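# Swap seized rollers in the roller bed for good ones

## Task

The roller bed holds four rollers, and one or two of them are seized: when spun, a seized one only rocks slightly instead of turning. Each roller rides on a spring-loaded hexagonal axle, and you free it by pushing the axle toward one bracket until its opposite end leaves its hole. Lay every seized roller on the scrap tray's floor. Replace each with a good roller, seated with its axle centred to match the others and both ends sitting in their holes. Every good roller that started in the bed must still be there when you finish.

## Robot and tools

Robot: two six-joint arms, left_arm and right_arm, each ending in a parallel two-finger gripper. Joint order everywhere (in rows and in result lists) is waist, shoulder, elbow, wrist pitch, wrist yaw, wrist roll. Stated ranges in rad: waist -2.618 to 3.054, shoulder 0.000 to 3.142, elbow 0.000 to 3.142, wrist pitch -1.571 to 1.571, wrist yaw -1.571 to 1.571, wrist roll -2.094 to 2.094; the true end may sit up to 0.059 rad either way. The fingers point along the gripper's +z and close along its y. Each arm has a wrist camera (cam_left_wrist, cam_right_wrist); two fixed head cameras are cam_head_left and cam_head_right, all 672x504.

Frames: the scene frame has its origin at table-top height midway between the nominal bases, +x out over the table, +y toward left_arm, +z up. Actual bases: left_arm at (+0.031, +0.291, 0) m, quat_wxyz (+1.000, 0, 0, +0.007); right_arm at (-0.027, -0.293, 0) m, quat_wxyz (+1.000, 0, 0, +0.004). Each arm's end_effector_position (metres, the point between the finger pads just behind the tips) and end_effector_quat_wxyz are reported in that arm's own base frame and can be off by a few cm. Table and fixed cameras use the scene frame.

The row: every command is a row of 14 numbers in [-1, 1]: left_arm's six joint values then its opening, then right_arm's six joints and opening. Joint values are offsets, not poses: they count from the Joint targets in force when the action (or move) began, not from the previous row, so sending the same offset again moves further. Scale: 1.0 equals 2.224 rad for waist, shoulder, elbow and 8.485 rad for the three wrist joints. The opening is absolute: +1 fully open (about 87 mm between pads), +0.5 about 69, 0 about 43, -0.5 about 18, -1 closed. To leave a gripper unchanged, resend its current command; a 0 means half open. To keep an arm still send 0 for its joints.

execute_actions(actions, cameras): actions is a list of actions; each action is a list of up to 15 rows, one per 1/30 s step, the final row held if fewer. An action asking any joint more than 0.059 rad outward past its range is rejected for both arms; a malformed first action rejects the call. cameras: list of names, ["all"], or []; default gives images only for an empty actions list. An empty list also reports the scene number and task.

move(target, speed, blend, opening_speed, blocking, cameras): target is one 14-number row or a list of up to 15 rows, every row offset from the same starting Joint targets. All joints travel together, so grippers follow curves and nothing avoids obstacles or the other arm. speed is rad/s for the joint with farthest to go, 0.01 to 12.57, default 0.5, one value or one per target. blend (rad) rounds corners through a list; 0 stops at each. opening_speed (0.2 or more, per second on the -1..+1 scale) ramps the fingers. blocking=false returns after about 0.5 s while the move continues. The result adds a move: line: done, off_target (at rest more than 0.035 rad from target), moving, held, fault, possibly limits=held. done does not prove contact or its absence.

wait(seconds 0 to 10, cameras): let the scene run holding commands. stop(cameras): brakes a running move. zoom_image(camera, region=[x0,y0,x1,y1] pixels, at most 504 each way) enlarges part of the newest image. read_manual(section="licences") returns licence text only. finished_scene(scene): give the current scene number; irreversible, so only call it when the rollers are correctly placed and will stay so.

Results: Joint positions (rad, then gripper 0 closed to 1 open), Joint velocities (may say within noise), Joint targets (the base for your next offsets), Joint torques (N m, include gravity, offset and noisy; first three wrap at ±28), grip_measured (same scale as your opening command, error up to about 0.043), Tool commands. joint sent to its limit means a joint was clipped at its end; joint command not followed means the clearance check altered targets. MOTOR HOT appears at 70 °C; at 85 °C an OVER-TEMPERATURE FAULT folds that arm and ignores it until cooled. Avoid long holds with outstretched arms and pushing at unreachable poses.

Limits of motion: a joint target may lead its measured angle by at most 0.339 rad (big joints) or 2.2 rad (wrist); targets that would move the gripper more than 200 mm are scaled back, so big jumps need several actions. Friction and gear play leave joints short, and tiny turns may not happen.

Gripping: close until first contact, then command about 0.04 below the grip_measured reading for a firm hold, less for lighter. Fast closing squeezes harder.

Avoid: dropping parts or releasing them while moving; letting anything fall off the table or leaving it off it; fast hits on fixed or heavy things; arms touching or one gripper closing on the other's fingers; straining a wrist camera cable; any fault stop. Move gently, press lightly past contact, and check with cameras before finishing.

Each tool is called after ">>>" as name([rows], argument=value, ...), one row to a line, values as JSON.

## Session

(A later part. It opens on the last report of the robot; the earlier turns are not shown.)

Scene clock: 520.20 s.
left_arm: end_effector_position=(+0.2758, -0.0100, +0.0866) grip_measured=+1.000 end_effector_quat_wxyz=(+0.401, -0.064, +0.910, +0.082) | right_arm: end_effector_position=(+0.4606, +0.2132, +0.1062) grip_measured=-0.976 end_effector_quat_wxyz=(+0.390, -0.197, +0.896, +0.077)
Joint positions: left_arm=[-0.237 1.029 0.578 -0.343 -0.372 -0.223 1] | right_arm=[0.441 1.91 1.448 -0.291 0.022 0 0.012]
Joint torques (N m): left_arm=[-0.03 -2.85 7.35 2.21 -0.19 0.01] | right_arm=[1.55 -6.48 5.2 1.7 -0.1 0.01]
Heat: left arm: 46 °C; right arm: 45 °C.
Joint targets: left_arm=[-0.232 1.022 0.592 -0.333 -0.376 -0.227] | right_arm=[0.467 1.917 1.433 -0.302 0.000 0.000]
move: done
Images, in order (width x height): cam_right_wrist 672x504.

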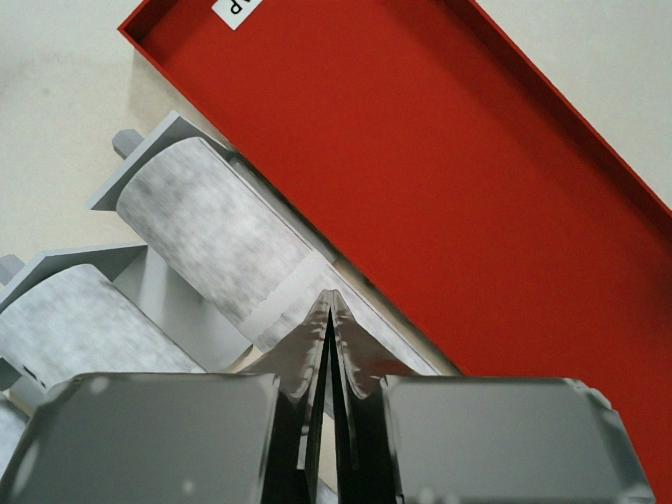

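>>> zoom_image(camera="cam_right_wrist", region=[80, 80, 440, 380])

>>> move(target=[0,0,0,0,0,0,1,0.018,0,-0.004,0.001,0,0,-1], speed=0.1, cameras=["cam_right_wrist"])

Scaled by 1.400.

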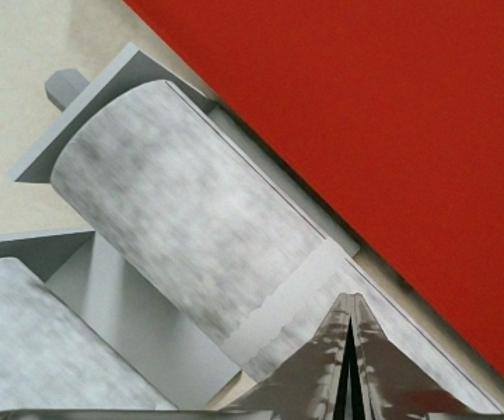

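Scene clock: 528.90 s.
left_arm: end_effector_position=(+0.2758, -0.0100, +0.0866) grip_measured=+1.000 end_effector_quat_wxyz=(+0.401, -0.064, +0.910, +0.082) | right_arm: end_effector_position=(+0.4532, +0.2374, +0.1104) grip_measured=-0.976 end_effector_quat_wxyz=(+0.398, -0.217, +0.887, +0.088)
Joint positions: left_arm=[-0.237 1.029 0.578 -0.343 -0.372 -0.223 1] | right_arm=[0.492 1.908 1.45 -0.272 0.026 0 0.012]
Joint torques (N m): left_arm=[-0.03 -2.85 7.35 2.22 -0.18 0.01] | right_arm=[0.68 -6.53 4.41 1.57 -0.17 0]
Heat: left arm: 46 °C; right arm: 44 °C.
Joint targets: left_arm=[-0.232 1.022 0.592 -0.333 -0.376 -0.227] | right_arm=[0.507 1.917 1.424 -0.293 0.000 0.000]
move: done
Images, in order (width x height): cam_right_wrist 672x504.

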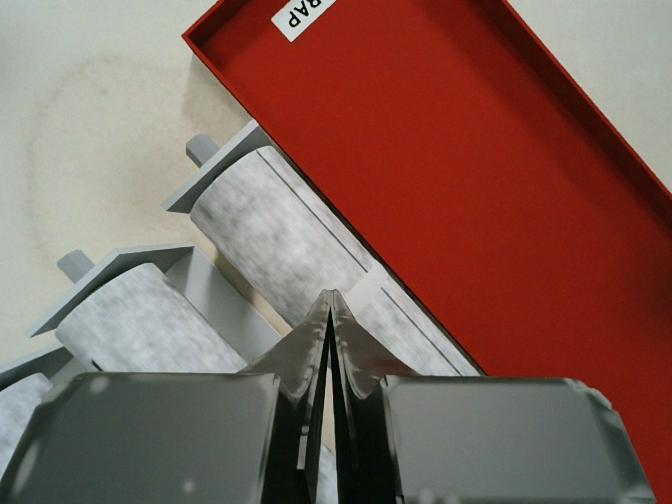

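>>> move([
  [0,0,0,0,0,0,1,0,0,0.035,-0.008,0,0,-1],
  [0,0,0,0,0,0,1,-0.036,0,0.035,-0.008,0,0,-1],
  [0,0,0,0,0,0,1,-0.036,0,0.002,-0.0025,0,0,-1],
  [0,0,0,0,0,0,1,0.004,0,-0.001,-0.0025,0,0,-1],
], speed=0.15, blend=0.003, cameras=["cam_right_wrist"])

Scene clock: 538.33 s.
left_arm: end_effector_position=(+0.2758, -0.0100, +0.0866) grip_measured=+1.000 end_effector_quat_wxyz=(+0.401, -0.064, +0.910, +0.082) | right_arm: end_effector_position=(+0.4517, +0.2397, +0.1094) grip_measured=-0.976 end_effector_quat_wxyz=(+0.399, -0.220, +0.886, +0.084)
Joint positions: left_arm=[-0.237 1.029 0.578 -0.343 -0.372 -0.223 1] | right_arm=[0.501 1.908 1.445 -0.268 0.037 -0.003 0.012]
Joint velocities: left_arm=[0.012 -0.002 -0.007 -0.066 0.007 -0.168 0] | right_arm=[within noise]
Joint torques (N m): left_arm=[-0.02 -2.85 7.32 2.21 -0.18 0.01] | right_arm=[0.66 -6.52 4.57 1.29 -0.25 0.05]
Heat: left arm: 46 °C; right arm: 43 °C.
Joint targets: left_arm=[-0.232 1.022 0.592 -0.333 -0.376 -0.227] | right_arm=[0.516 1.917 1.422 -0.315 0.000 0.000]
move: off_target (right_arm); right_arm: the wrist pitch is farthest, 0.047 rad from its target
Images, in order (width x height): cam_right_wrist 672x504.

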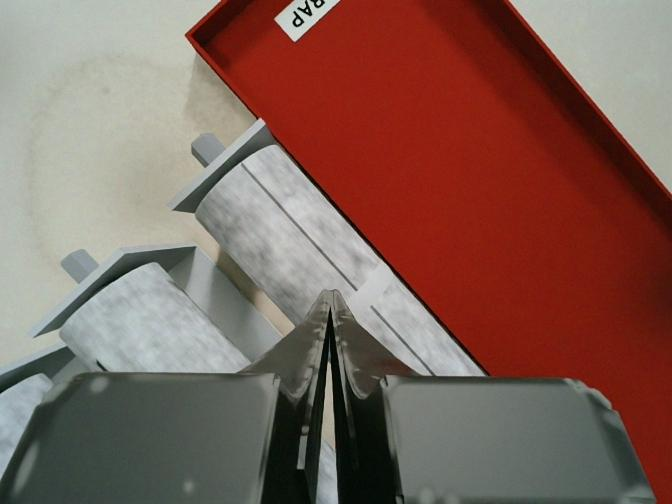

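>>> move([
  [0,0,0,0,0,0,1,0,0,0.045,-0.006,0,0,-1],
  [0,0,0,0,0,0,1,-0.0072,-0.3476,-0.0567,-0.0629,0,0,-1],
], speed=0.8, blend=0.02, cameras=["cam_right_wrist"])

>>> move(target=[0,0,0,0,0,0,1,0.0899,0,0,0,0,0,-1], speed=0.5, cameras=["cam_right_wrist","cam_head_left"])

Scene clock: 576.17 s.
left_arm: end_effector_position=(+0.2758, -0.0100, +0.0866) grip_measured=+1.000 end_effector_quat_wxyz=(+0.401, -0.064, +0.910, +0.082) | right_arm: end_effector_position=(+0.2738, +0.1507, +0.2591) grip_measured=-0.976 end_effector_quat_wxyz=(+0.416, -0.227, +0.875, +0.100)
Joint positions: left_arm=[-0.237 1.029 0.578 -0.343 -0.372 -0.223 1] | right_arm=[0.513 1.15 1.296 -0.832 0.017 -0.003 0.012]
Joint torques (N m): left_arm=[-0.03 -2.85 7.34 2.21 -0.18 0.01] | right_arm=[-0.84 -2.47 6.13 1.7 -0.12 0.04]
Heat: left arm: 47 °C; right arm: 41 °C.
Joint targets: left_arm=[-0.232 1.022 0.592 -0.333 -0.376 -0.227] | right_arm=[0.500 1.143 1.296 -0.848 0.000 0.000]
move: done
Images, in order (width x height): cam_right_wrist 672x504.

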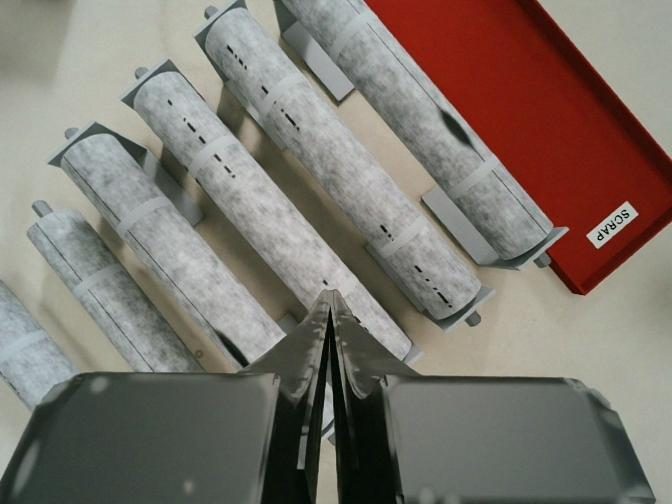

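Scene clock: 576.93 s.
left_arm: end_effector_position=(+0.2758, -0.0100, +0.0866) grip_measured=+1.000 end_effector_quat_wxyz=(+0.401, -0.064, +0.910, +0.082) | right_arm: end_effector_position=(+0.2403, +0.1994, +0.2589) grip_measured=-0.976 end_effector_quat_wxyz=(+0.403, -0.309, +0.850, +0.141)
Joint positions: left_arm=[-0.237 1.029 0.578 -0.343 -0.372 -0.223 1] | right_arm=[0.7 1.15 1.296 -0.834 0.012 -0.003 0.012]
Joint torques (N m): left_arm=[-0.01 -2.85 7.34 2.21 -0.19 0.01] | right_arm=[0.21 -2.4 6.16 1.7 -0.08 0.05]
Heat: left arm: 47 °C; right arm: 41 °C.
Joint targets: left_arm=[-0.232 1.022 0.592 -0.333 -0.376 -0.227] | right_arm=[0.700 1.143 1.296 -0.848 0.000 0.000]
move: done
Images, in order (width x height): cam_head_left 672x504, cam_right_wrist 672x504.

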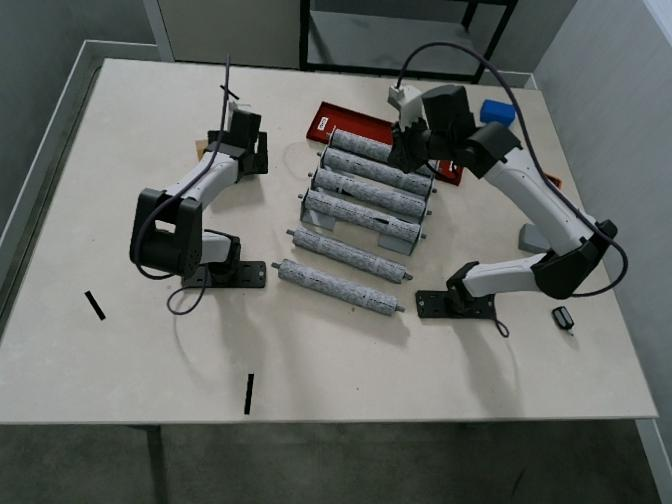

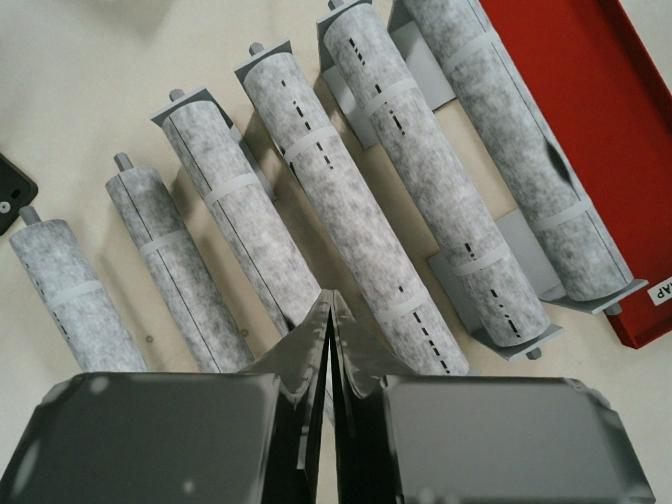

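>>> zoom_image(camera="cam_right_wrist", region=[440, 240, 672, 400])

>>> zoom_image(camera="cam_right_wrist", region=[0, 20, 332, 260])

Scaled by 2.172.

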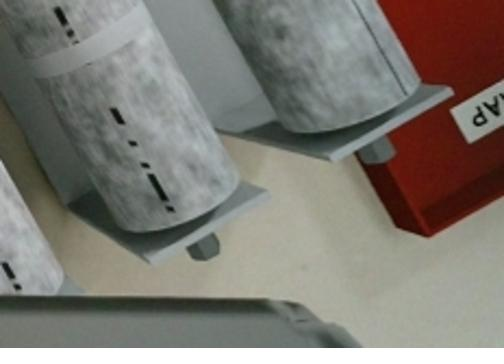

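Scaled by 1.518.

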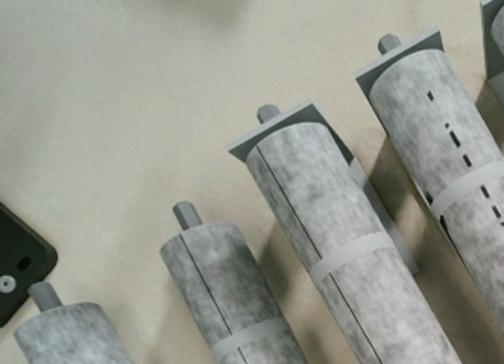

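>>> move(target=[0,0,0,0,0,0,1,-0.2711,0.1034,-0.0522,-0.0603,0,0.2397,0], speed=0.7, opening_speed=2, cameras=["cam_head_left","cam_right_wrist"])

Scene clock: 701.93 s.
left_arm: end_effector_position=(+0.2758, -0.0100, +0.0866) grip_measured=+1.000 end_effector_quat_wxyz=(+0.401, -0.064, +0.910, +0.082) | right_arm: end_effector_position=(+0.2429, +0.0594, +0.1362) grip_measured=+0.000 end_effector_quat_wxyz=(+0.016, +0.818, +0.575, +0.015)
Joint positions: left_arm=[-0.237 1.029 0.578 -0.343 -0.372 -0.223 1] | right_arm=[0.097 1.37 1.181 -1.34 0.012 2.012 0.5]
Joint torques (N m): left_arm=[-0.01 -2.85 7.35 2.21 -0.19 0.01] | right_arm=[-0.55 -2.37 5.33 0.12 -0.04 0.23]
Heat: left arm: 47 °C; right arm: 42 °C.
Joint targets: left_arm=[-0.232 1.022 0.592 -0.333 -0.376 -0.227] | right_arm=[0.097 1.373 1.179 -1.360 0.000 2.034]
move: done
Images, in order (width x height): cam_head_left 672x504, cam_right_wrist 672x504.

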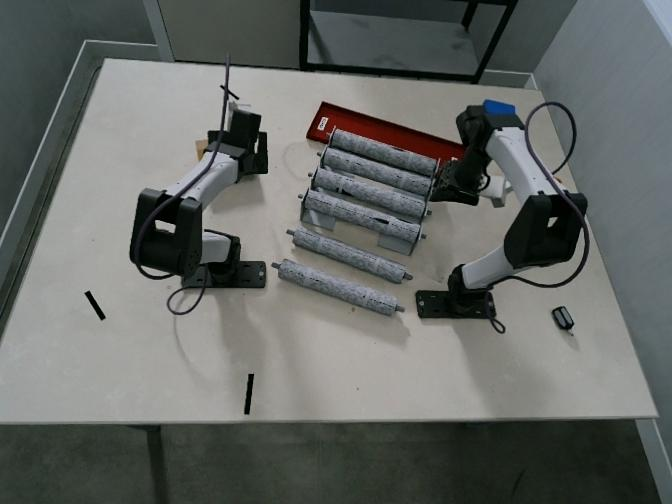

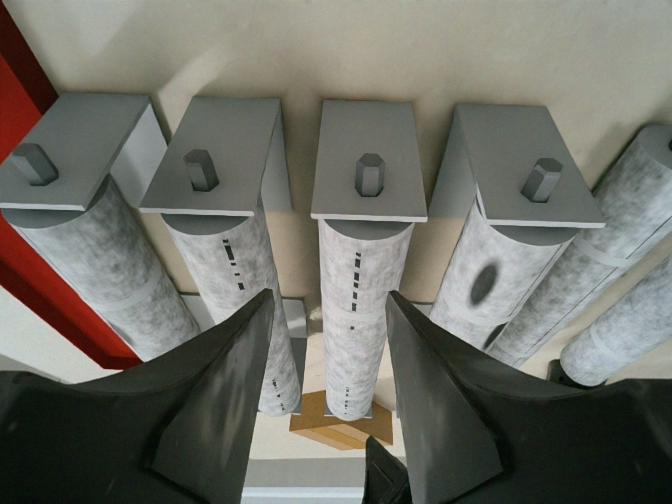

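>>> zoom_image(camera="cam_right_wrist", region=[290, 90, 450, 250])

>>> zoom_image(camera="cam_right_wrist", region=[430, 90, 630, 250])

Scaled by 3.150.

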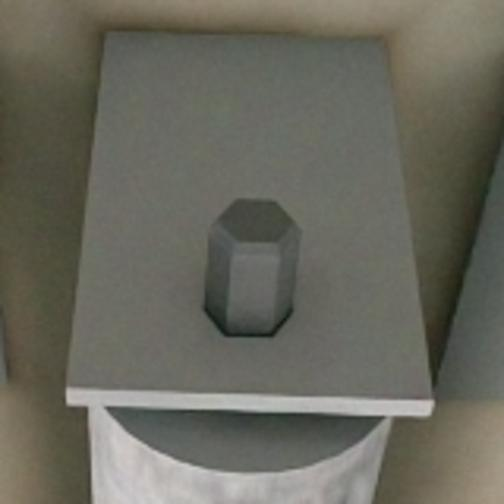

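Scaled by 2.520.

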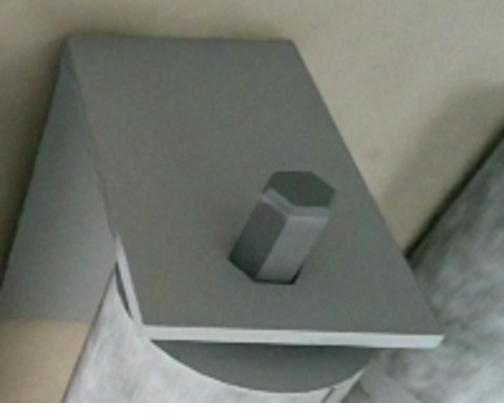

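>>> move(target=[0,0,0,0,0,0,1,0.0106,-0.0063,-0.0585,0.0091,0,0.0045,0], speed=0.4, cameras=["cam_right_wrist"])

Scene clock: 781.57 s.
left_arm: end_effector_position=(+0.2758, -0.0100, +0.0866) grip_measured=+1.000 end_effector_quat_wxyz=(+0.401, -0.064, +0.910, +0.082) | right_arm: end_effector_position=(+0.2187, +0.0591, +0.1017) grip_measured=+0.000 end_effector_quat_wxyz=(-0.008, +0.824, +0.565, -0.028)
Joint positions: left_arm=[-0.237 1.029 0.578 -0.343 -0.372 -0.223 1] | right_arm=[0.11 1.37 1.051 -1.308 0.012 2.049 0.5]
Joint torques (N m): left_arm=[-0.03 -2.84 7.36 2.22 -0.19 0.02] | right_arm=[0.29 -3.38 5.34 0.42 -0.03 0.23]
Heat: left arm: 48 °C; right arm: 39 °C.
Joint targets: left_arm=[-0.232 1.022 0.592 -0.333 -0.376 -0.227] | right_arm=[0.121 1.359 1.049 -1.283 0.000 2.072]
move: done
Images, in order (width x height): cam_right_wrist 672x504.

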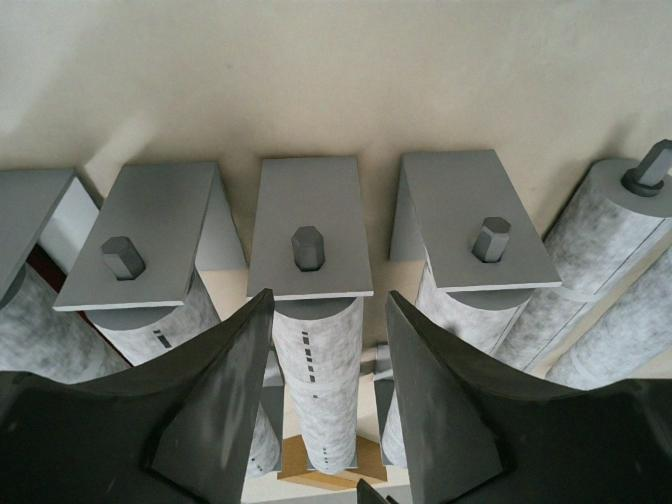

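>>> move(target=[0,0,0,0,0,0,1,-0.0157,0,-0.0535,0.0198,0,-0.005,0], speed=0.2, cameras=["cam_right_wrist"])

Scene clock: 805.20 s.
left_arm: end_effector_position=(+0.2758, -0.0100, +0.0866) grip_measured=+1.000 end_effector_quat_wxyz=(+0.401, -0.064, +0.910, +0.082) | right_arm: end_effector_position=(+0.2224, +0.0578, +0.0726) grip_measured=+0.000 end_effector_quat_wxyz=(-0.002, +0.824, +0.566, -0.013)
Joint positions: left_arm=[-0.237 1.029 0.578 -0.343 -0.372 -0.223 1] | right_arm=[0.099 1.37 0.933 -1.159 0.009 2.037 0.5]
Joint torques (N m): left_arm=[-0.05 -2.84 7.35 2.21 -0.19 0.01] | right_arm=[-0.76 -3.33 5.23 0.69 -0.02 -0.07]
Heat: left arm: 48 °C; right arm: 40 °C.
Joint targets: left_arm=[-0.232 1.022 0.592 -0.333 -0.376 -0.227] | right_arm=[0.086 1.359 0.930 -1.115 0.000 2.030]
move: off_target (right_arm); right_arm: the wrist pitch is farthest, 0.044 rad from its target
Images, in order (width x height): cam_right_wrist 672x504.

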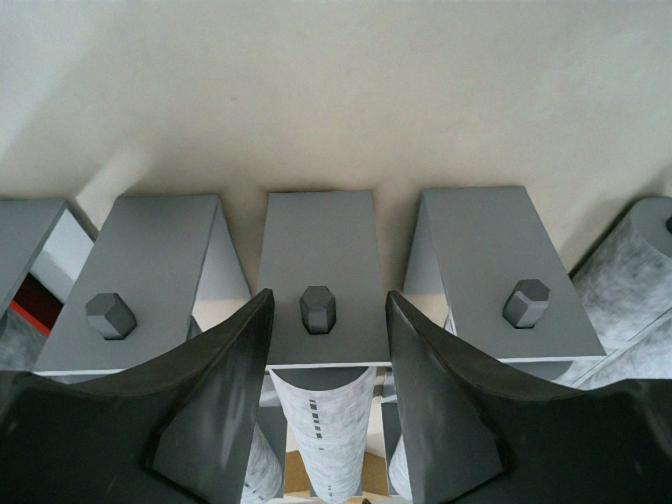

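>>> move(target=[0,0,0,0,0,0,1,-0.005,0,0,0.0024,0,0,0], speed=0.1, cameras=["cam_right_wrist"])

Scene clock: 824.83 s.
left_arm: end_effector_position=(+0.2758, -0.0100, +0.0866) grip_measured=+1.000 end_effector_quat_wxyz=(+0.401, -0.064, +0.910, +0.082) | right_arm: end_effector_position=(+0.2230, +0.0573, +0.0728) grip_measured=+0.000 end_effector_quat_wxyz=(-0.004, +0.825, +0.565, -0.011)
Joint positions: left_arm=[-0.237 1.029 0.578 -0.343 -0.372 -0.223 1] | right_arm=[0.091 1.37 0.933 -1.157 0.003 2.032 0.5]
Joint torques (N m): left_arm=[-0.03 -2.82 7.35 2.21 -0.18 0.01] | right_arm=[-1.02 -3.37 5.16 0.89 0.04 -0.03]
Heat: left arm: 48 °C; right arm: 40 °C.
Joint targets: left_arm=[-0.232 1.022 0.592 -0.333 -0.376 -0.227] | right_arm=[0.075 1.359 0.930 -1.094 0.000 2.030]
move: off_target (right_arm); right_arm: the wrist pitch is farthest, 0.063 rad from its target
Images, in order (width x height): cam_right_wrist 672x504.

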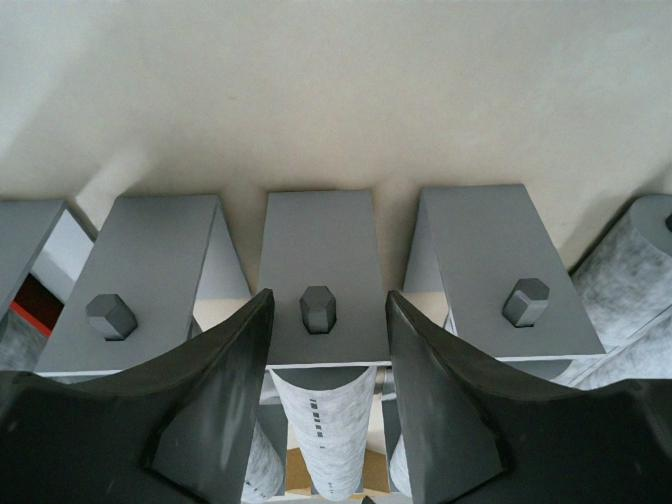

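>>> move([
  [0,0.125,0.3183,-0.0668,0.0443,-0.0911,0.4,0,0,0,0,0,0,0],
  [-0.2923,0.4721,0.6466,-0.1375,0.0443,-0.2172,0.4,0,0,0,0,0,0,0],
], speed=0.7, blend=0.1, opening_speed=1.5, cameras=["all"])

Scene clock: 870.53 s.
left_arm: end_effector_position=(+0.2371, -0.3467, +0.1360) grip_measured=+0.400 end_effector_quat_wxyz=(+0.002, -0.553, +0.833, -0.005) | right_arm: end_effector_position=(+0.2230, +0.0573, +0.0728) grip_measured=+0.000 end_effector_quat_wxyz=(-0.004, +0.825, +0.565, -0.011)
Joint positions: left_arm=[-0.885 2.076 1.998 -1.484 -0.004 -2.056 0.7] | right_arm=[0.091 1.37 0.933 -1.157 0.003 2.032 0.5]
Joint torques (N m): left_arm=[0.29 -9.11 7.8 0.29 -0.05 -0.07] | right_arm=[-1.06 -3.4 5.23 0.89 0.05 -0.01]
Heat: left arm: 48 °C; right arm: 40 °C.
Joint targets: left_arm=[-0.882 2.073 2.030 -1.499 0.000 -2.070] | right_arm=[0.075 1.359 0.930 -1.094 0.000 2.030]
move: off_target (right_arm); right_arm: the wrist pitch is farthest, 0.063 rad from its target

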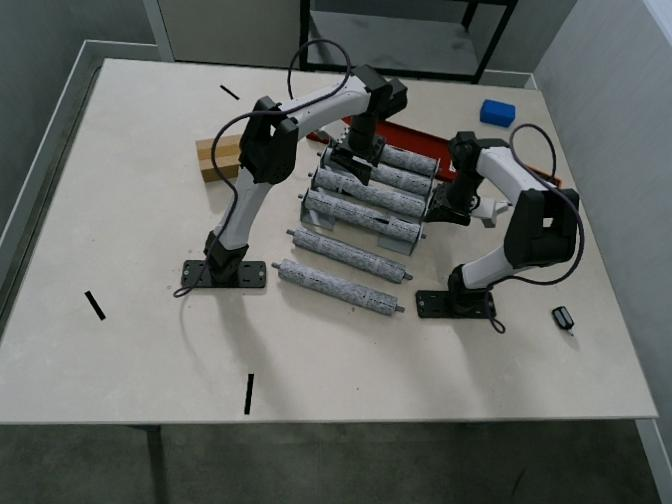

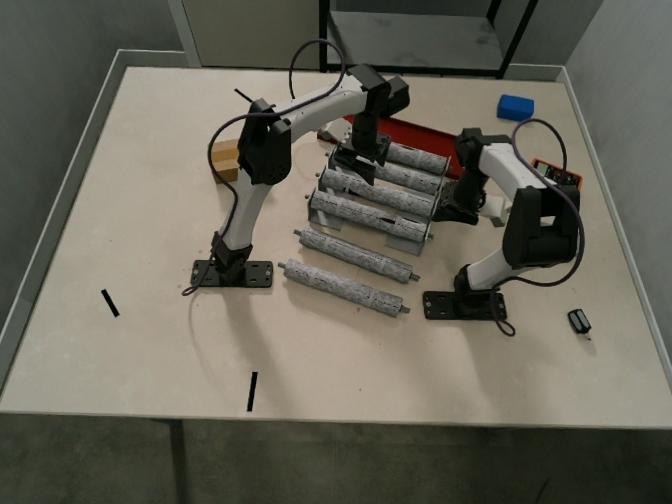

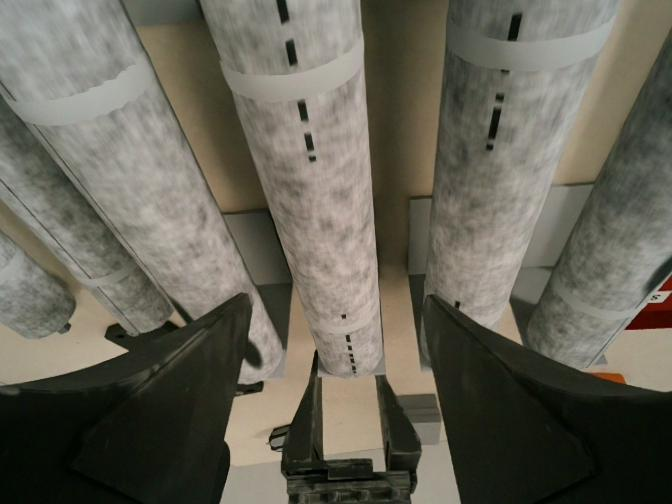

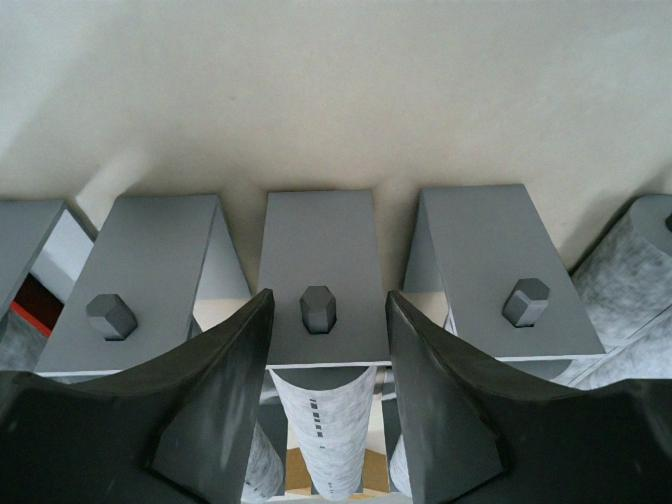

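>>> move(target=[-0.0018,-0.0094,-0.0827,0.0152,0,0,0.4,0,0,0,0,0,0,0], speed=0.3, cameras=["cam_left_wrist"])

Scene clock: 891.03 s.
left_arm: end_effector_position=(+0.2312, -0.3395, +0.0987) grip_measured=+0.400 end_effector_quat_wxyz=(+0.000, -0.553, +0.833, +0.021) | right_arm: end_effector_position=(+0.2230, +0.0573, +0.0728) grip_measured=+0.000 end_effector_quat_wxyz=(-0.004, +0.825, +0.565, -0.011)
Joint positions: left_arm=[-0.885 2.076 1.853 -1.389 -0.004 -2.058 0.7] | right_arm=[0.091 1.37 0.933 -1.157 0.003 2.032 0.5]
Joint torques (N m): left_arm=[-0.08 -10.76 4.29 0.56 -0.05 -0.07] | right_arm=[-1.06 -3.37 5.18 0.89 0.05 -0.03]
Heat: left arm: 46 °C; right arm: 40 °C.
Joint targets: left_arm=[-0.886 2.052 1.846 -1.370 0.000 -2.070] | right_arm=[0.075 1.359 0.930 -1.094 0.000 2.030]
move: off_target (right_arm); right_arm: the wrist pitch is farthest, 0.063 rad from its target
Images, in order (width x height): cam_left_wrist 672x504.

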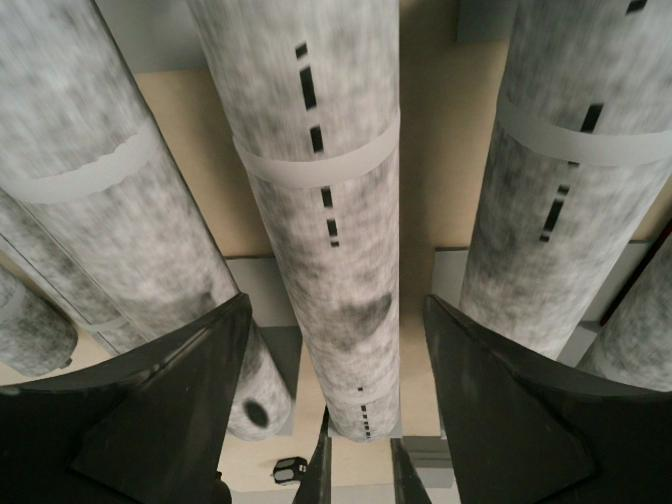

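>>> move(target=[0,-0.0099,-0.0733,0.02,0,-0.0028,0.4,0,0,0,0,0,0,0], speed=0.2, cameras=["cam_left_wrist"])

Scene clock: 940.87 s.
left_arm: end_effector_position=(+0.2315, -0.3391, +0.0590) grip_measured=+0.400 end_effector_quat_wxyz=(+0.000, -0.563, +0.826, +0.016) | right_arm: end_effector_position=(+0.2230, +0.0573, +0.0728) grip_measured=+0.000 end_effector_quat_wxyz=(-0.004, +0.825, +0.565, -0.011)
Joint positions: left_arm=[-0.885 2.073 1.69 -1.22 -0.004 -2.081 0.7] | right_arm=[0.091 1.37 0.933 -1.157 0.003 2.032 0.5]
Joint torques (N m): left_arm=[-0.06 -12.11 4.23 0.58 -0.04 -0.08] | right_arm=[-0.98 -3.37 5.15 0.91 0.05 -0.01]
Heat: left arm: 47 °C; right arm: 39 °C.
Joint targets: left_arm=[-0.886 2.030 1.683 -1.201 0.000 -2.094] | right_arm=[0.075 1.359 0.930 -1.094 0.000 2.030]
move: off_target (left_arm, right_arm); left_arm: the shoulder is farthest, 0.043 rad from its target; right_arm: the wrist pitch is farthest, 0.063 rad from its target
Images, in order (width x height): cam_left_wrist 672x504.

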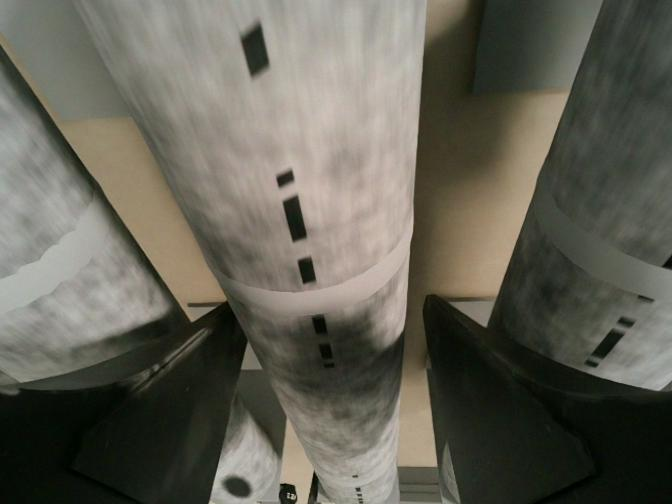

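>>> move(target=[-0.002,0.0160,0,-0.0012,0,0,-0.1,0,0,0,0,0,0,0], speed=0.2, opening_speed=0.3, cameras=["cam_left_wrist"])

Scene clock: 958.10 s.
left_arm: end_effector_position=(+0.2296, -0.3406, +0.0590) grip_measured=+0.113 end_effector_quat_wxyz=(+0.001, -0.562, +0.827, +0.016) | right_arm: end_effector_position=(+0.2230, +0.0573, +0.0728) grip_measured=+0.000 end_effector_quat_wxyz=(-0.004, +0.825, +0.565, -0.011)
Joint positions: left_arm=[-0.891 2.073 1.69 -1.22 -0.004 -2.085 0.557] | right_arm=[0.091 1.37 0.933 -1.157 0.003 2.032 0.5]
Joint torques (N m): left_arm=[-0.4 -9.42 4.25 0.47 -0.04 -0.05] | right_arm=[-1.07 -3.36 5.16 0.9 0.04 -0.02]
Heat: left arm: 46 °C; right arm: 39 °C.
Joint targets: left_arm=[-0.891 2.065 1.683 -1.211 0.000 -2.094] | right_arm=[0.075 1.359 0.930 -1.094 0.000 2.030]
move: off_target (right_arm); right_arm: the wrist pitch is farthest, 0.063 rad from its target
Images, in order (width x height): cam_left_wrist 672x504.

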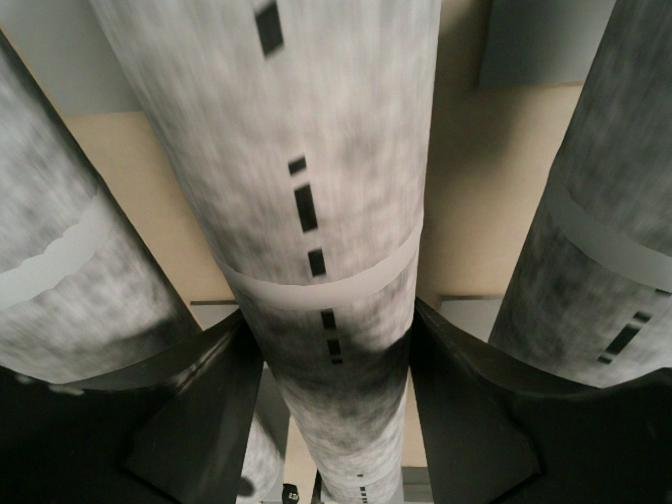

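>>> move(target=[0,0,0,0,0,0,-0.1,0,0,0,0,0,0,-0.72], opening_speed=0.5, cameras=["cam_right_wrist"])

Scene clock: 966.93 s.
left_arm: end_effector_position=(+0.2296, -0.3406, +0.0590) grip_measured=+0.113 end_effector_quat_wxyz=(+0.001, -0.562, +0.827, +0.016) | right_arm: end_effector_position=(+0.2183, +0.0595, +0.0717) grip_measured=-0.225 end_effector_quat_wxyz=(-0.014, +0.822, +0.568, -0.014)
Joint positions: left_arm=[-0.891 2.073 1.69 -1.22 -0.004 -2.084 0.557] | right_arm=[0.091 1.37 0.926 -1.167 -0.011 2.023 0.388]
Joint torques (N m): left_arm=[-0.4 -9.39 4.23 0.47 -0.05 -0.05] | right_arm=[-1.03 -3.41 5.59 0.95 0.16 0.1]
Heat: left arm: 45 °C; right arm: 39 °C.
Joint targets: left_arm=[-0.891 2.065 1.683 -1.211 0.000 -2.094] | right_arm=[0.075 1.359 0.930 -1.094 0.000 2.030]
move: off_target (right_arm); right_arm: the wrist pitch is farthest, 0.073 rad from its target
Images, in order (width x height): cam_right_wrist 672x504.

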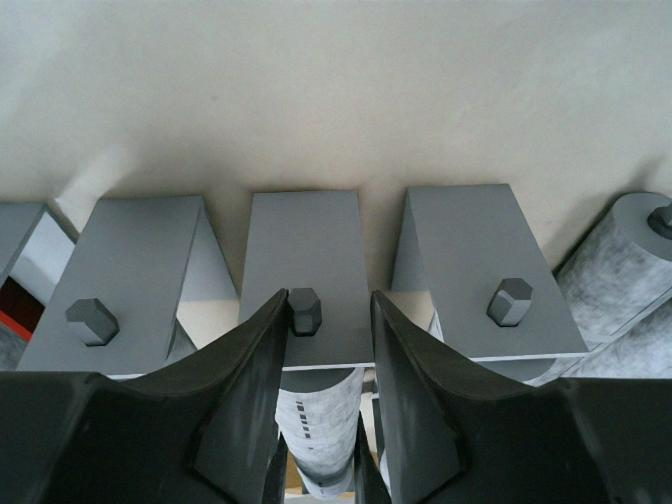

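>>> zoom_image(camera="cam_right_wrist", region=[230, 240, 430, 400])

Scaled by 2.520.

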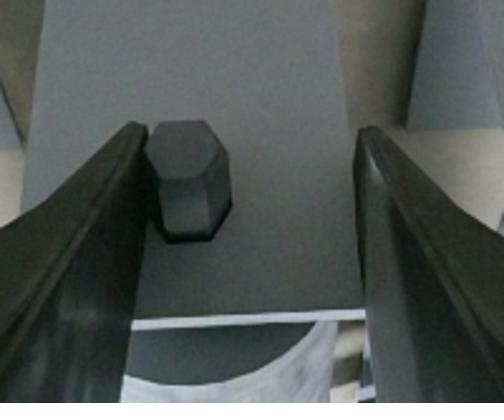

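>>> move([
  [0,0,0,0,0,0,-0.1,0,0,0,0,0,0,0],
  [0,0,0,0,0,0,-0.1,-0.0126,0,-0.0054,0.0028,0,-0.0086,0],
], speed=0.2, cameras=["cam_right_wrist"])

Scene clock: 1008.03 s.
left_arm: end_effector_position=(+0.2296, -0.3406, +0.0590) grip_measured=+0.113 end_effector_quat_wxyz=(+0.001, -0.562, +0.827, +0.016) | right_arm: end_effector_position=(+0.2341, +0.0516, +0.0715) grip_measured=+0.000 end_effector_quat_wxyz=(+0.002, +0.820, +0.572, +0.013)
Joint positions: left_arm=[-0.891 2.073 1.69 -1.22 -0.004 -2.084 0.557] | right_arm=[0.048 1.37 0.922 -1.099 -0.011 1.972 0.5]
Joint torques (N m): left_arm=[-0.39 -9.39 4.23 0.48 -0.05 -0.05] | right_arm=[-0.64 -3.38 5.09 0.65 0.16 -0.09]
Heat: left arm: 44 °C; right arm: 39 °C.
Joint targets: left_arm=[-0.891 2.065 1.683 -1.211 0.000 -2.094] | right_arm=[0.047 1.359 0.918 -1.071 0.000 1.957]
move: done
Images, in order (width x height): cam_right_wrist 672x504.

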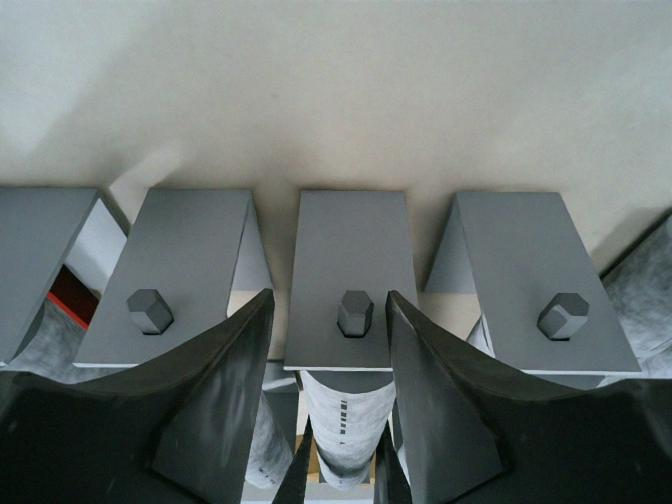

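>>> move(target=[0,0,0,0,0,0,-0.1,0,0,0,-0.0093,0.001,0,0], speed=0.2, cameras=["cam_right_wrist"])

Scene clock: 1026.23 s.
left_arm: end_effector_position=(+0.2296, -0.3406, +0.0590) grip_measured=+0.113 end_effector_quat_wxyz=(+0.001, -0.562, +0.827, +0.016) | right_arm: end_effector_position=(+0.2266, +0.0513, +0.0710) grip_measured=+0.000 end_effector_quat_wxyz=(-0.006, +0.819, +0.574, +0.001)
Joint positions: left_arm=[-0.891 2.073 1.69 -1.22 -0.004 -2.084 0.557] | right_arm=[0.048 1.37 0.922 -1.128 -0.011 1.966 0.5]
Joint torques (N m): left_arm=[-0.42 -9.39 4.25 0.48 -0.05 -0.05] | right_arm=[-0.62 -3.33 5.05 -0.01 0.25 -0.09]
Heat: left arm: 44 °C; right arm: 38 °C.
Joint targets: left_arm=[-0.891 2.065 1.683 -1.211 0.000 -2.094] | right_arm=[0.047 1.359 0.918 -1.149 0.008 1.957]
move: done
Images, in order (width x height): cam_right_wrist 672x504.

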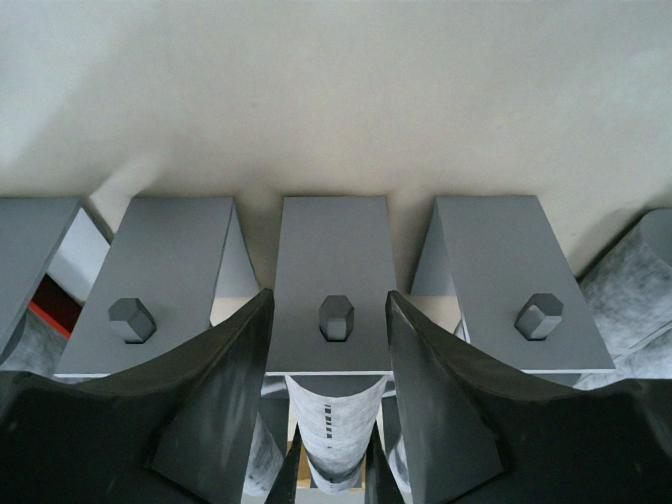

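>>> move([
  [0,0,0,0,0,0,-0.1,0.0067,0,0,0,0,0,0],
  [0,0,0,0,0,0,-0.1,0.0067,0,0,0,0,0,-0.72],
], speed=0.2, opening_speed=0.5, cameras=["cam_right_wrist"])

Scene clock: 1035.83 s.
left_arm: end_effector_position=(+0.2296, -0.3406, +0.0590) grip_measured=+0.113 end_effector_quat_wxyz=(+0.001, -0.562, +0.827, +0.016) | right_arm: end_effector_position=(+0.2243, +0.0523, +0.0709) grip_measured=-0.634 end_effector_quat_wxyz=(-0.008, +0.816, +0.577, -0.003)
Joint positions: left_arm=[-0.891 2.073 1.69 -1.22 -0.004 -2.084 0.557] | right_arm=[0.053 1.37 0.922 -1.136 -0.011 1.963 0.183]
Joint torques (N m): left_arm=[-0.4 -9.39 4.23 0.47 -0.04 -0.05] | right_arm=[0.51 -3.38 5.05 0.07 0.25 -0.06]
Heat: left arm: 44 °C; right arm: 38 °C.
Joint targets: left_arm=[-0.891 2.065 1.683 -1.211 0.000 -2.094] | right_arm=[0.062 1.359 0.918 -1.149 0.008 1.957]
move: done
Images, in order (width x height): cam_right_wrist 672x504.

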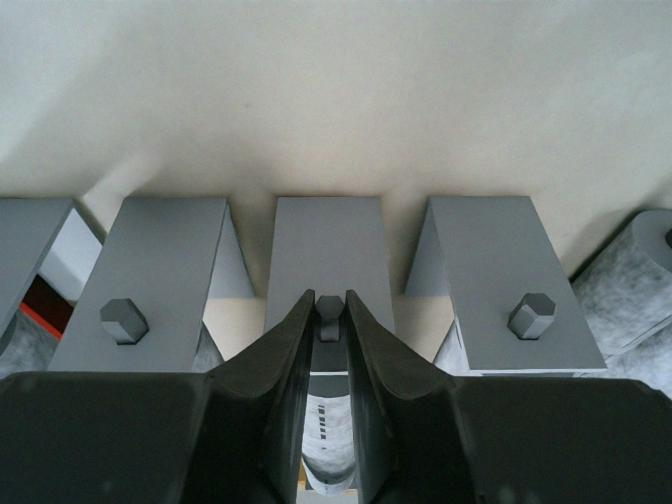

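>>> move([
  [0,0,0,0,0,0,-0.1,0,0,0,0,0,0,-0.9],
  [0,0,0,0,0,0,-0.1,-0.0250,-0.0054,-0.0036,-0.0014,0,-0.0055,-0.9],
], speed=0.1, cameras=["cam_right_wrist","cam_left_wrist"])

Scene clock: 1055.80 s.
left_arm: end_effector_position=(+0.2290, -0.3412, +0.0592) grip_measured=+0.113 end_effector_quat_wxyz=(-0.002, -0.563, +0.826, +0.016) | right_arm: end_effector_position=(+0.2238, +0.0502, +0.0705) grip_measured=-0.634 end_effector_quat_wxyz=(-0.015, +0.813, +0.582, +0.002)
Joint positions: left_arm=[-0.891 2.073 1.69 -1.22 0.001 -2.087 0.557] | right_arm=[0.028 1.37 0.917 -1.131 -0.028 1.926 0.183]
Joint torques (N m): left_arm=[-0.38 -9.39 4.23 0.47 -0.07 -0.05] | right_arm=[-1.52 -4.27 4.74 -0.05 0.39 -0.07]
Heat: left arm: 44 °C; right arm: 38 °C.
Joint targets: left_arm=[-0.891 2.065 1.683 -1.211 0.000 -2.094] | right_arm=[0.006 1.347 0.910 -1.161 0.008 1.910]
move: off_target (right_arm); right_arm: the wrist yaw is farthest, 0.036 rad from its target
Images, in order (width x height): cam_left_wrist 672x504, cam_right_wrist 672x504.

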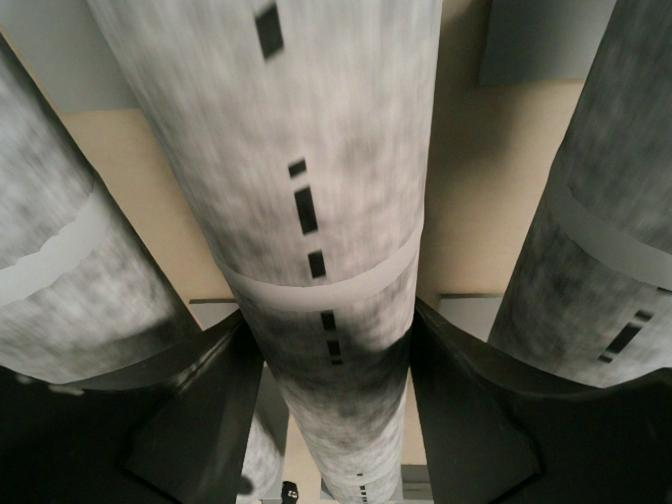

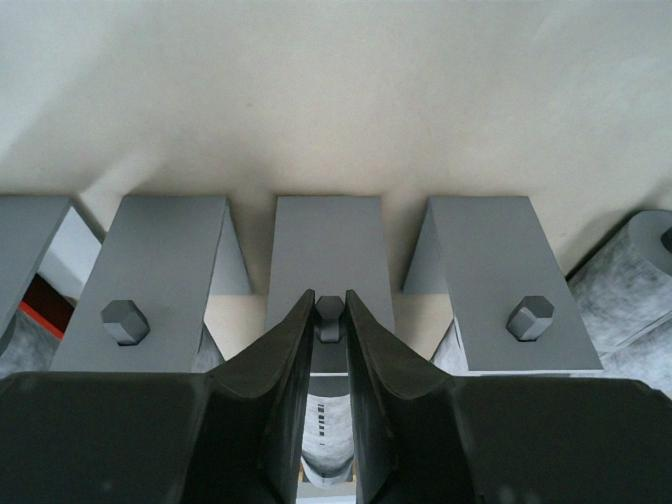

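>>> move(target=[0,0,0,0,0,0,-0.1,-0.0250,-0.0054,-0.0036,-0.0014,0,-0.004,-0.9], speed=0.1, cameras=["cam_right_wrist","cam_left_wrist"])

Scene clock: 1061.93 s.
left_arm: end_effector_position=(+0.2286, -0.3420, +0.0592) grip_measured=+0.113 end_effector_quat_wxyz=(-0.002, -0.563, +0.826, +0.015) | right_arm: end_effector_position=(+0.2228, +0.0482, +0.0703) grip_measured=-0.634 end_effector_quat_wxyz=(-0.034, +0.814, +0.579, +0.014)
Joint positions: left_arm=[-0.892 2.073 1.69 -1.218 0.002 -2.089 0.557] | right_arm=[-0.016 1.37 0.908 -1.127 -0.07 1.888 0.183]
Joint torques (N m): left_arm=[-0.34 -9.4 4.25 0.46 -0.09 -0.05] | right_arm=[-2.4 -5.22 4.9 -0.21 0.76 -0.1]
Heat: left arm: 44 °C; right arm: 38 °C.
Joint targets: left_arm=[-0.891 2.065 1.683 -1.211 0.000 -2.094] | right_arm=[-0.050 1.335 0.902 -1.173 0.008 1.876]
move: off_target (right_arm); right_arm: the wrist yaw is farthest, 0.078 rad from its target
Images, in order (width x height): cam_left_wrist 672x504, cam_right_wrist 672x504.

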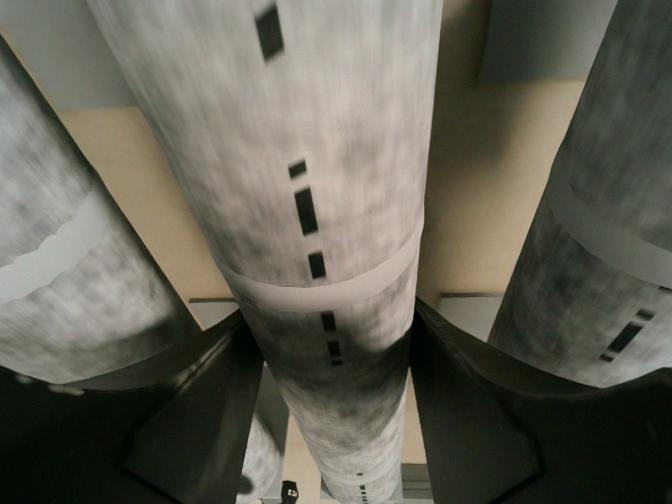

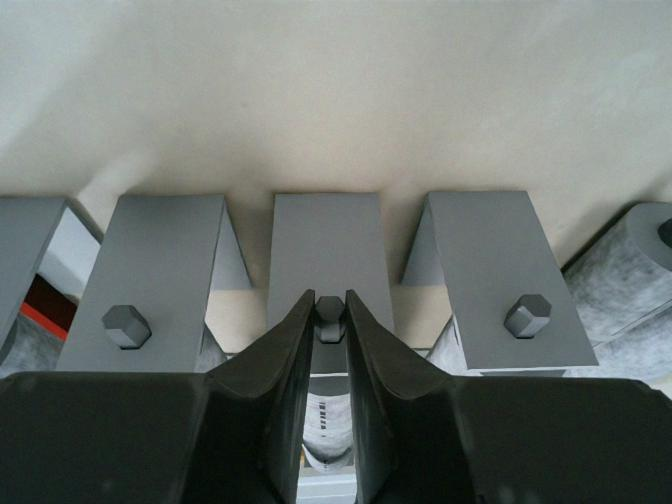

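>>> zoom_image(camera="cam_right_wrist", region=[230, 180, 430, 400])

Scaled by 2.291.

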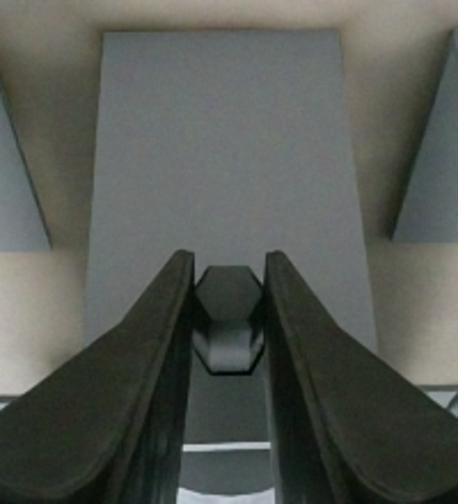

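>>> move(target=[0,0,0,0,0,0,-0.1,0,0,0,0,0.0170,0,-0.9], speed=0.1, cameras=["cam_right_wrist","cam_left_wrist"])

Scene clock: 1090.07 s.
left_arm: end_effector_position=(+0.2286, -0.3420, +0.0592) grip_measured=+0.113 end_effector_quat_wxyz=(-0.002, -0.563, +0.826, +0.015) | right_arm: end_effector_position=(+0.2226, +0.0460, +0.0701) grip_measured=-0.634 end_effector_quat_wxyz=(-0.026, +0.813, +0.582, +0.011)
Joint positions: left_arm=[-0.892 2.073 1.69 -1.218 0.002 -2.089 0.557] | right_arm=[-0.015 1.367 0.908 -1.127 -0.055 1.883 0.183]
Joint torques (N m): left_arm=[-0.34 -9.4 4.23 0.46 -0.09 -0.05] | right_arm=[-2.41 -5.01 4.89 -0.2 2.01 -0.06]
Heat: left arm: 45 °C; right arm: 37 °C.
Joint targets: left_arm=[-0.891 2.065 1.683 -1.211 0.000 -2.094] | right_arm=[-0.050 1.335 0.902 -1.173 0.153 1.876]
move: off_target (right_arm); right_arm: the wrist yaw is farthest, 0.207 rad from its target
Images, in order (width x height): cam_left_wrist 672x504, cam_right_wrist 672x504.

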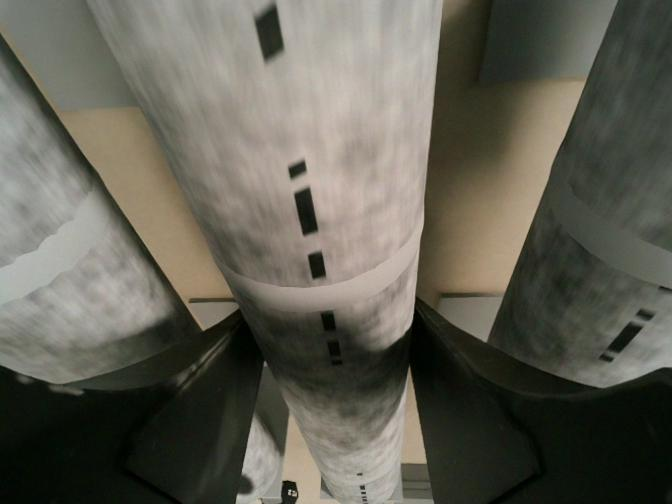

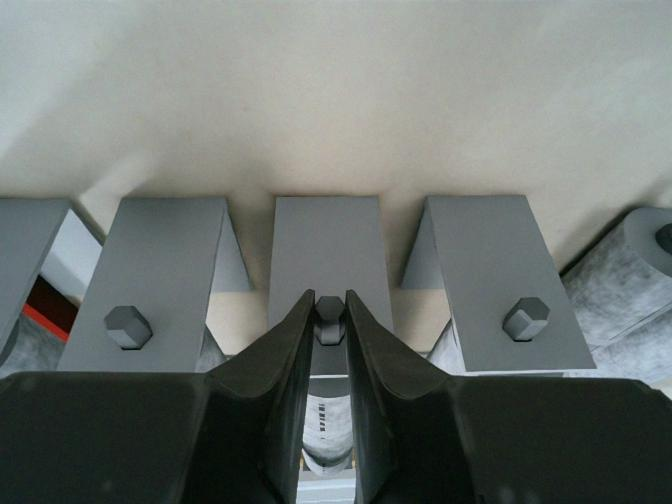

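>>> move(target=[0,0,0,0,0,0,-0.1,0,0.009,0,0,0.0170,0,-0.95], speed=0.1, cameras=["cam_right_wrist"])

Scene clock: 1099.23 s.
left_arm: end_effector_position=(+0.2286, -0.3420, +0.0592) grip_measured=+0.113 end_effector_quat_wxyz=(-0.002, -0.563, +0.826, +0.015) | right_arm: end_effector_position=(+0.2220, +0.0429, +0.0693) grip_measured=-0.634 end_effector_quat_wxyz=(-0.020, +0.811, +0.585, +0.005)
Joint positions: left_arm=[-0.892 2.073 1.69 -1.218 0.002 -2.089 0.557] | right_arm=[-0.015 1.367 0.908 -1.128 -0.037 1.877 0.183]
Joint torques (N m): left_arm=[-0.34 -9.4 4.25 0.46 -0.1 -0.05] | right_arm=[-2.47 -3.49 4.97 -0.21 3.21 0.02]
Heat: left arm: 45 °C; right arm: 37 °C.
Joint targets: left_arm=[-0.891 2.065 1.683 -1.211 0.000 -2.094] | right_arm=[-0.050 1.355 0.902 -1.173 0.297 1.876]
move: off_target (right_arm); right_arm: the wrist yaw is farthest, 0.334 rad from its target
Images, in order (width x height): cam_right_wrist 672x504.

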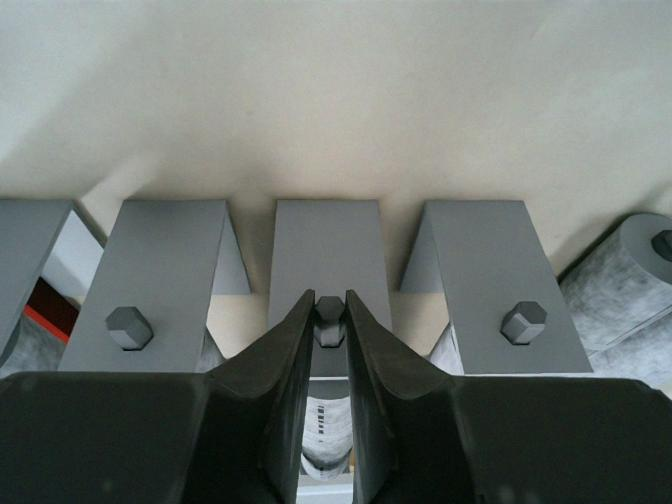

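>>> zoom_image(camera="cam_right_wrist", region=[230, 180, 430, 400])

Scaled by 2.291.

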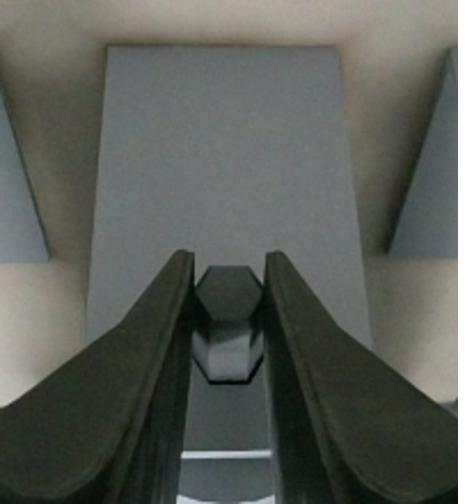

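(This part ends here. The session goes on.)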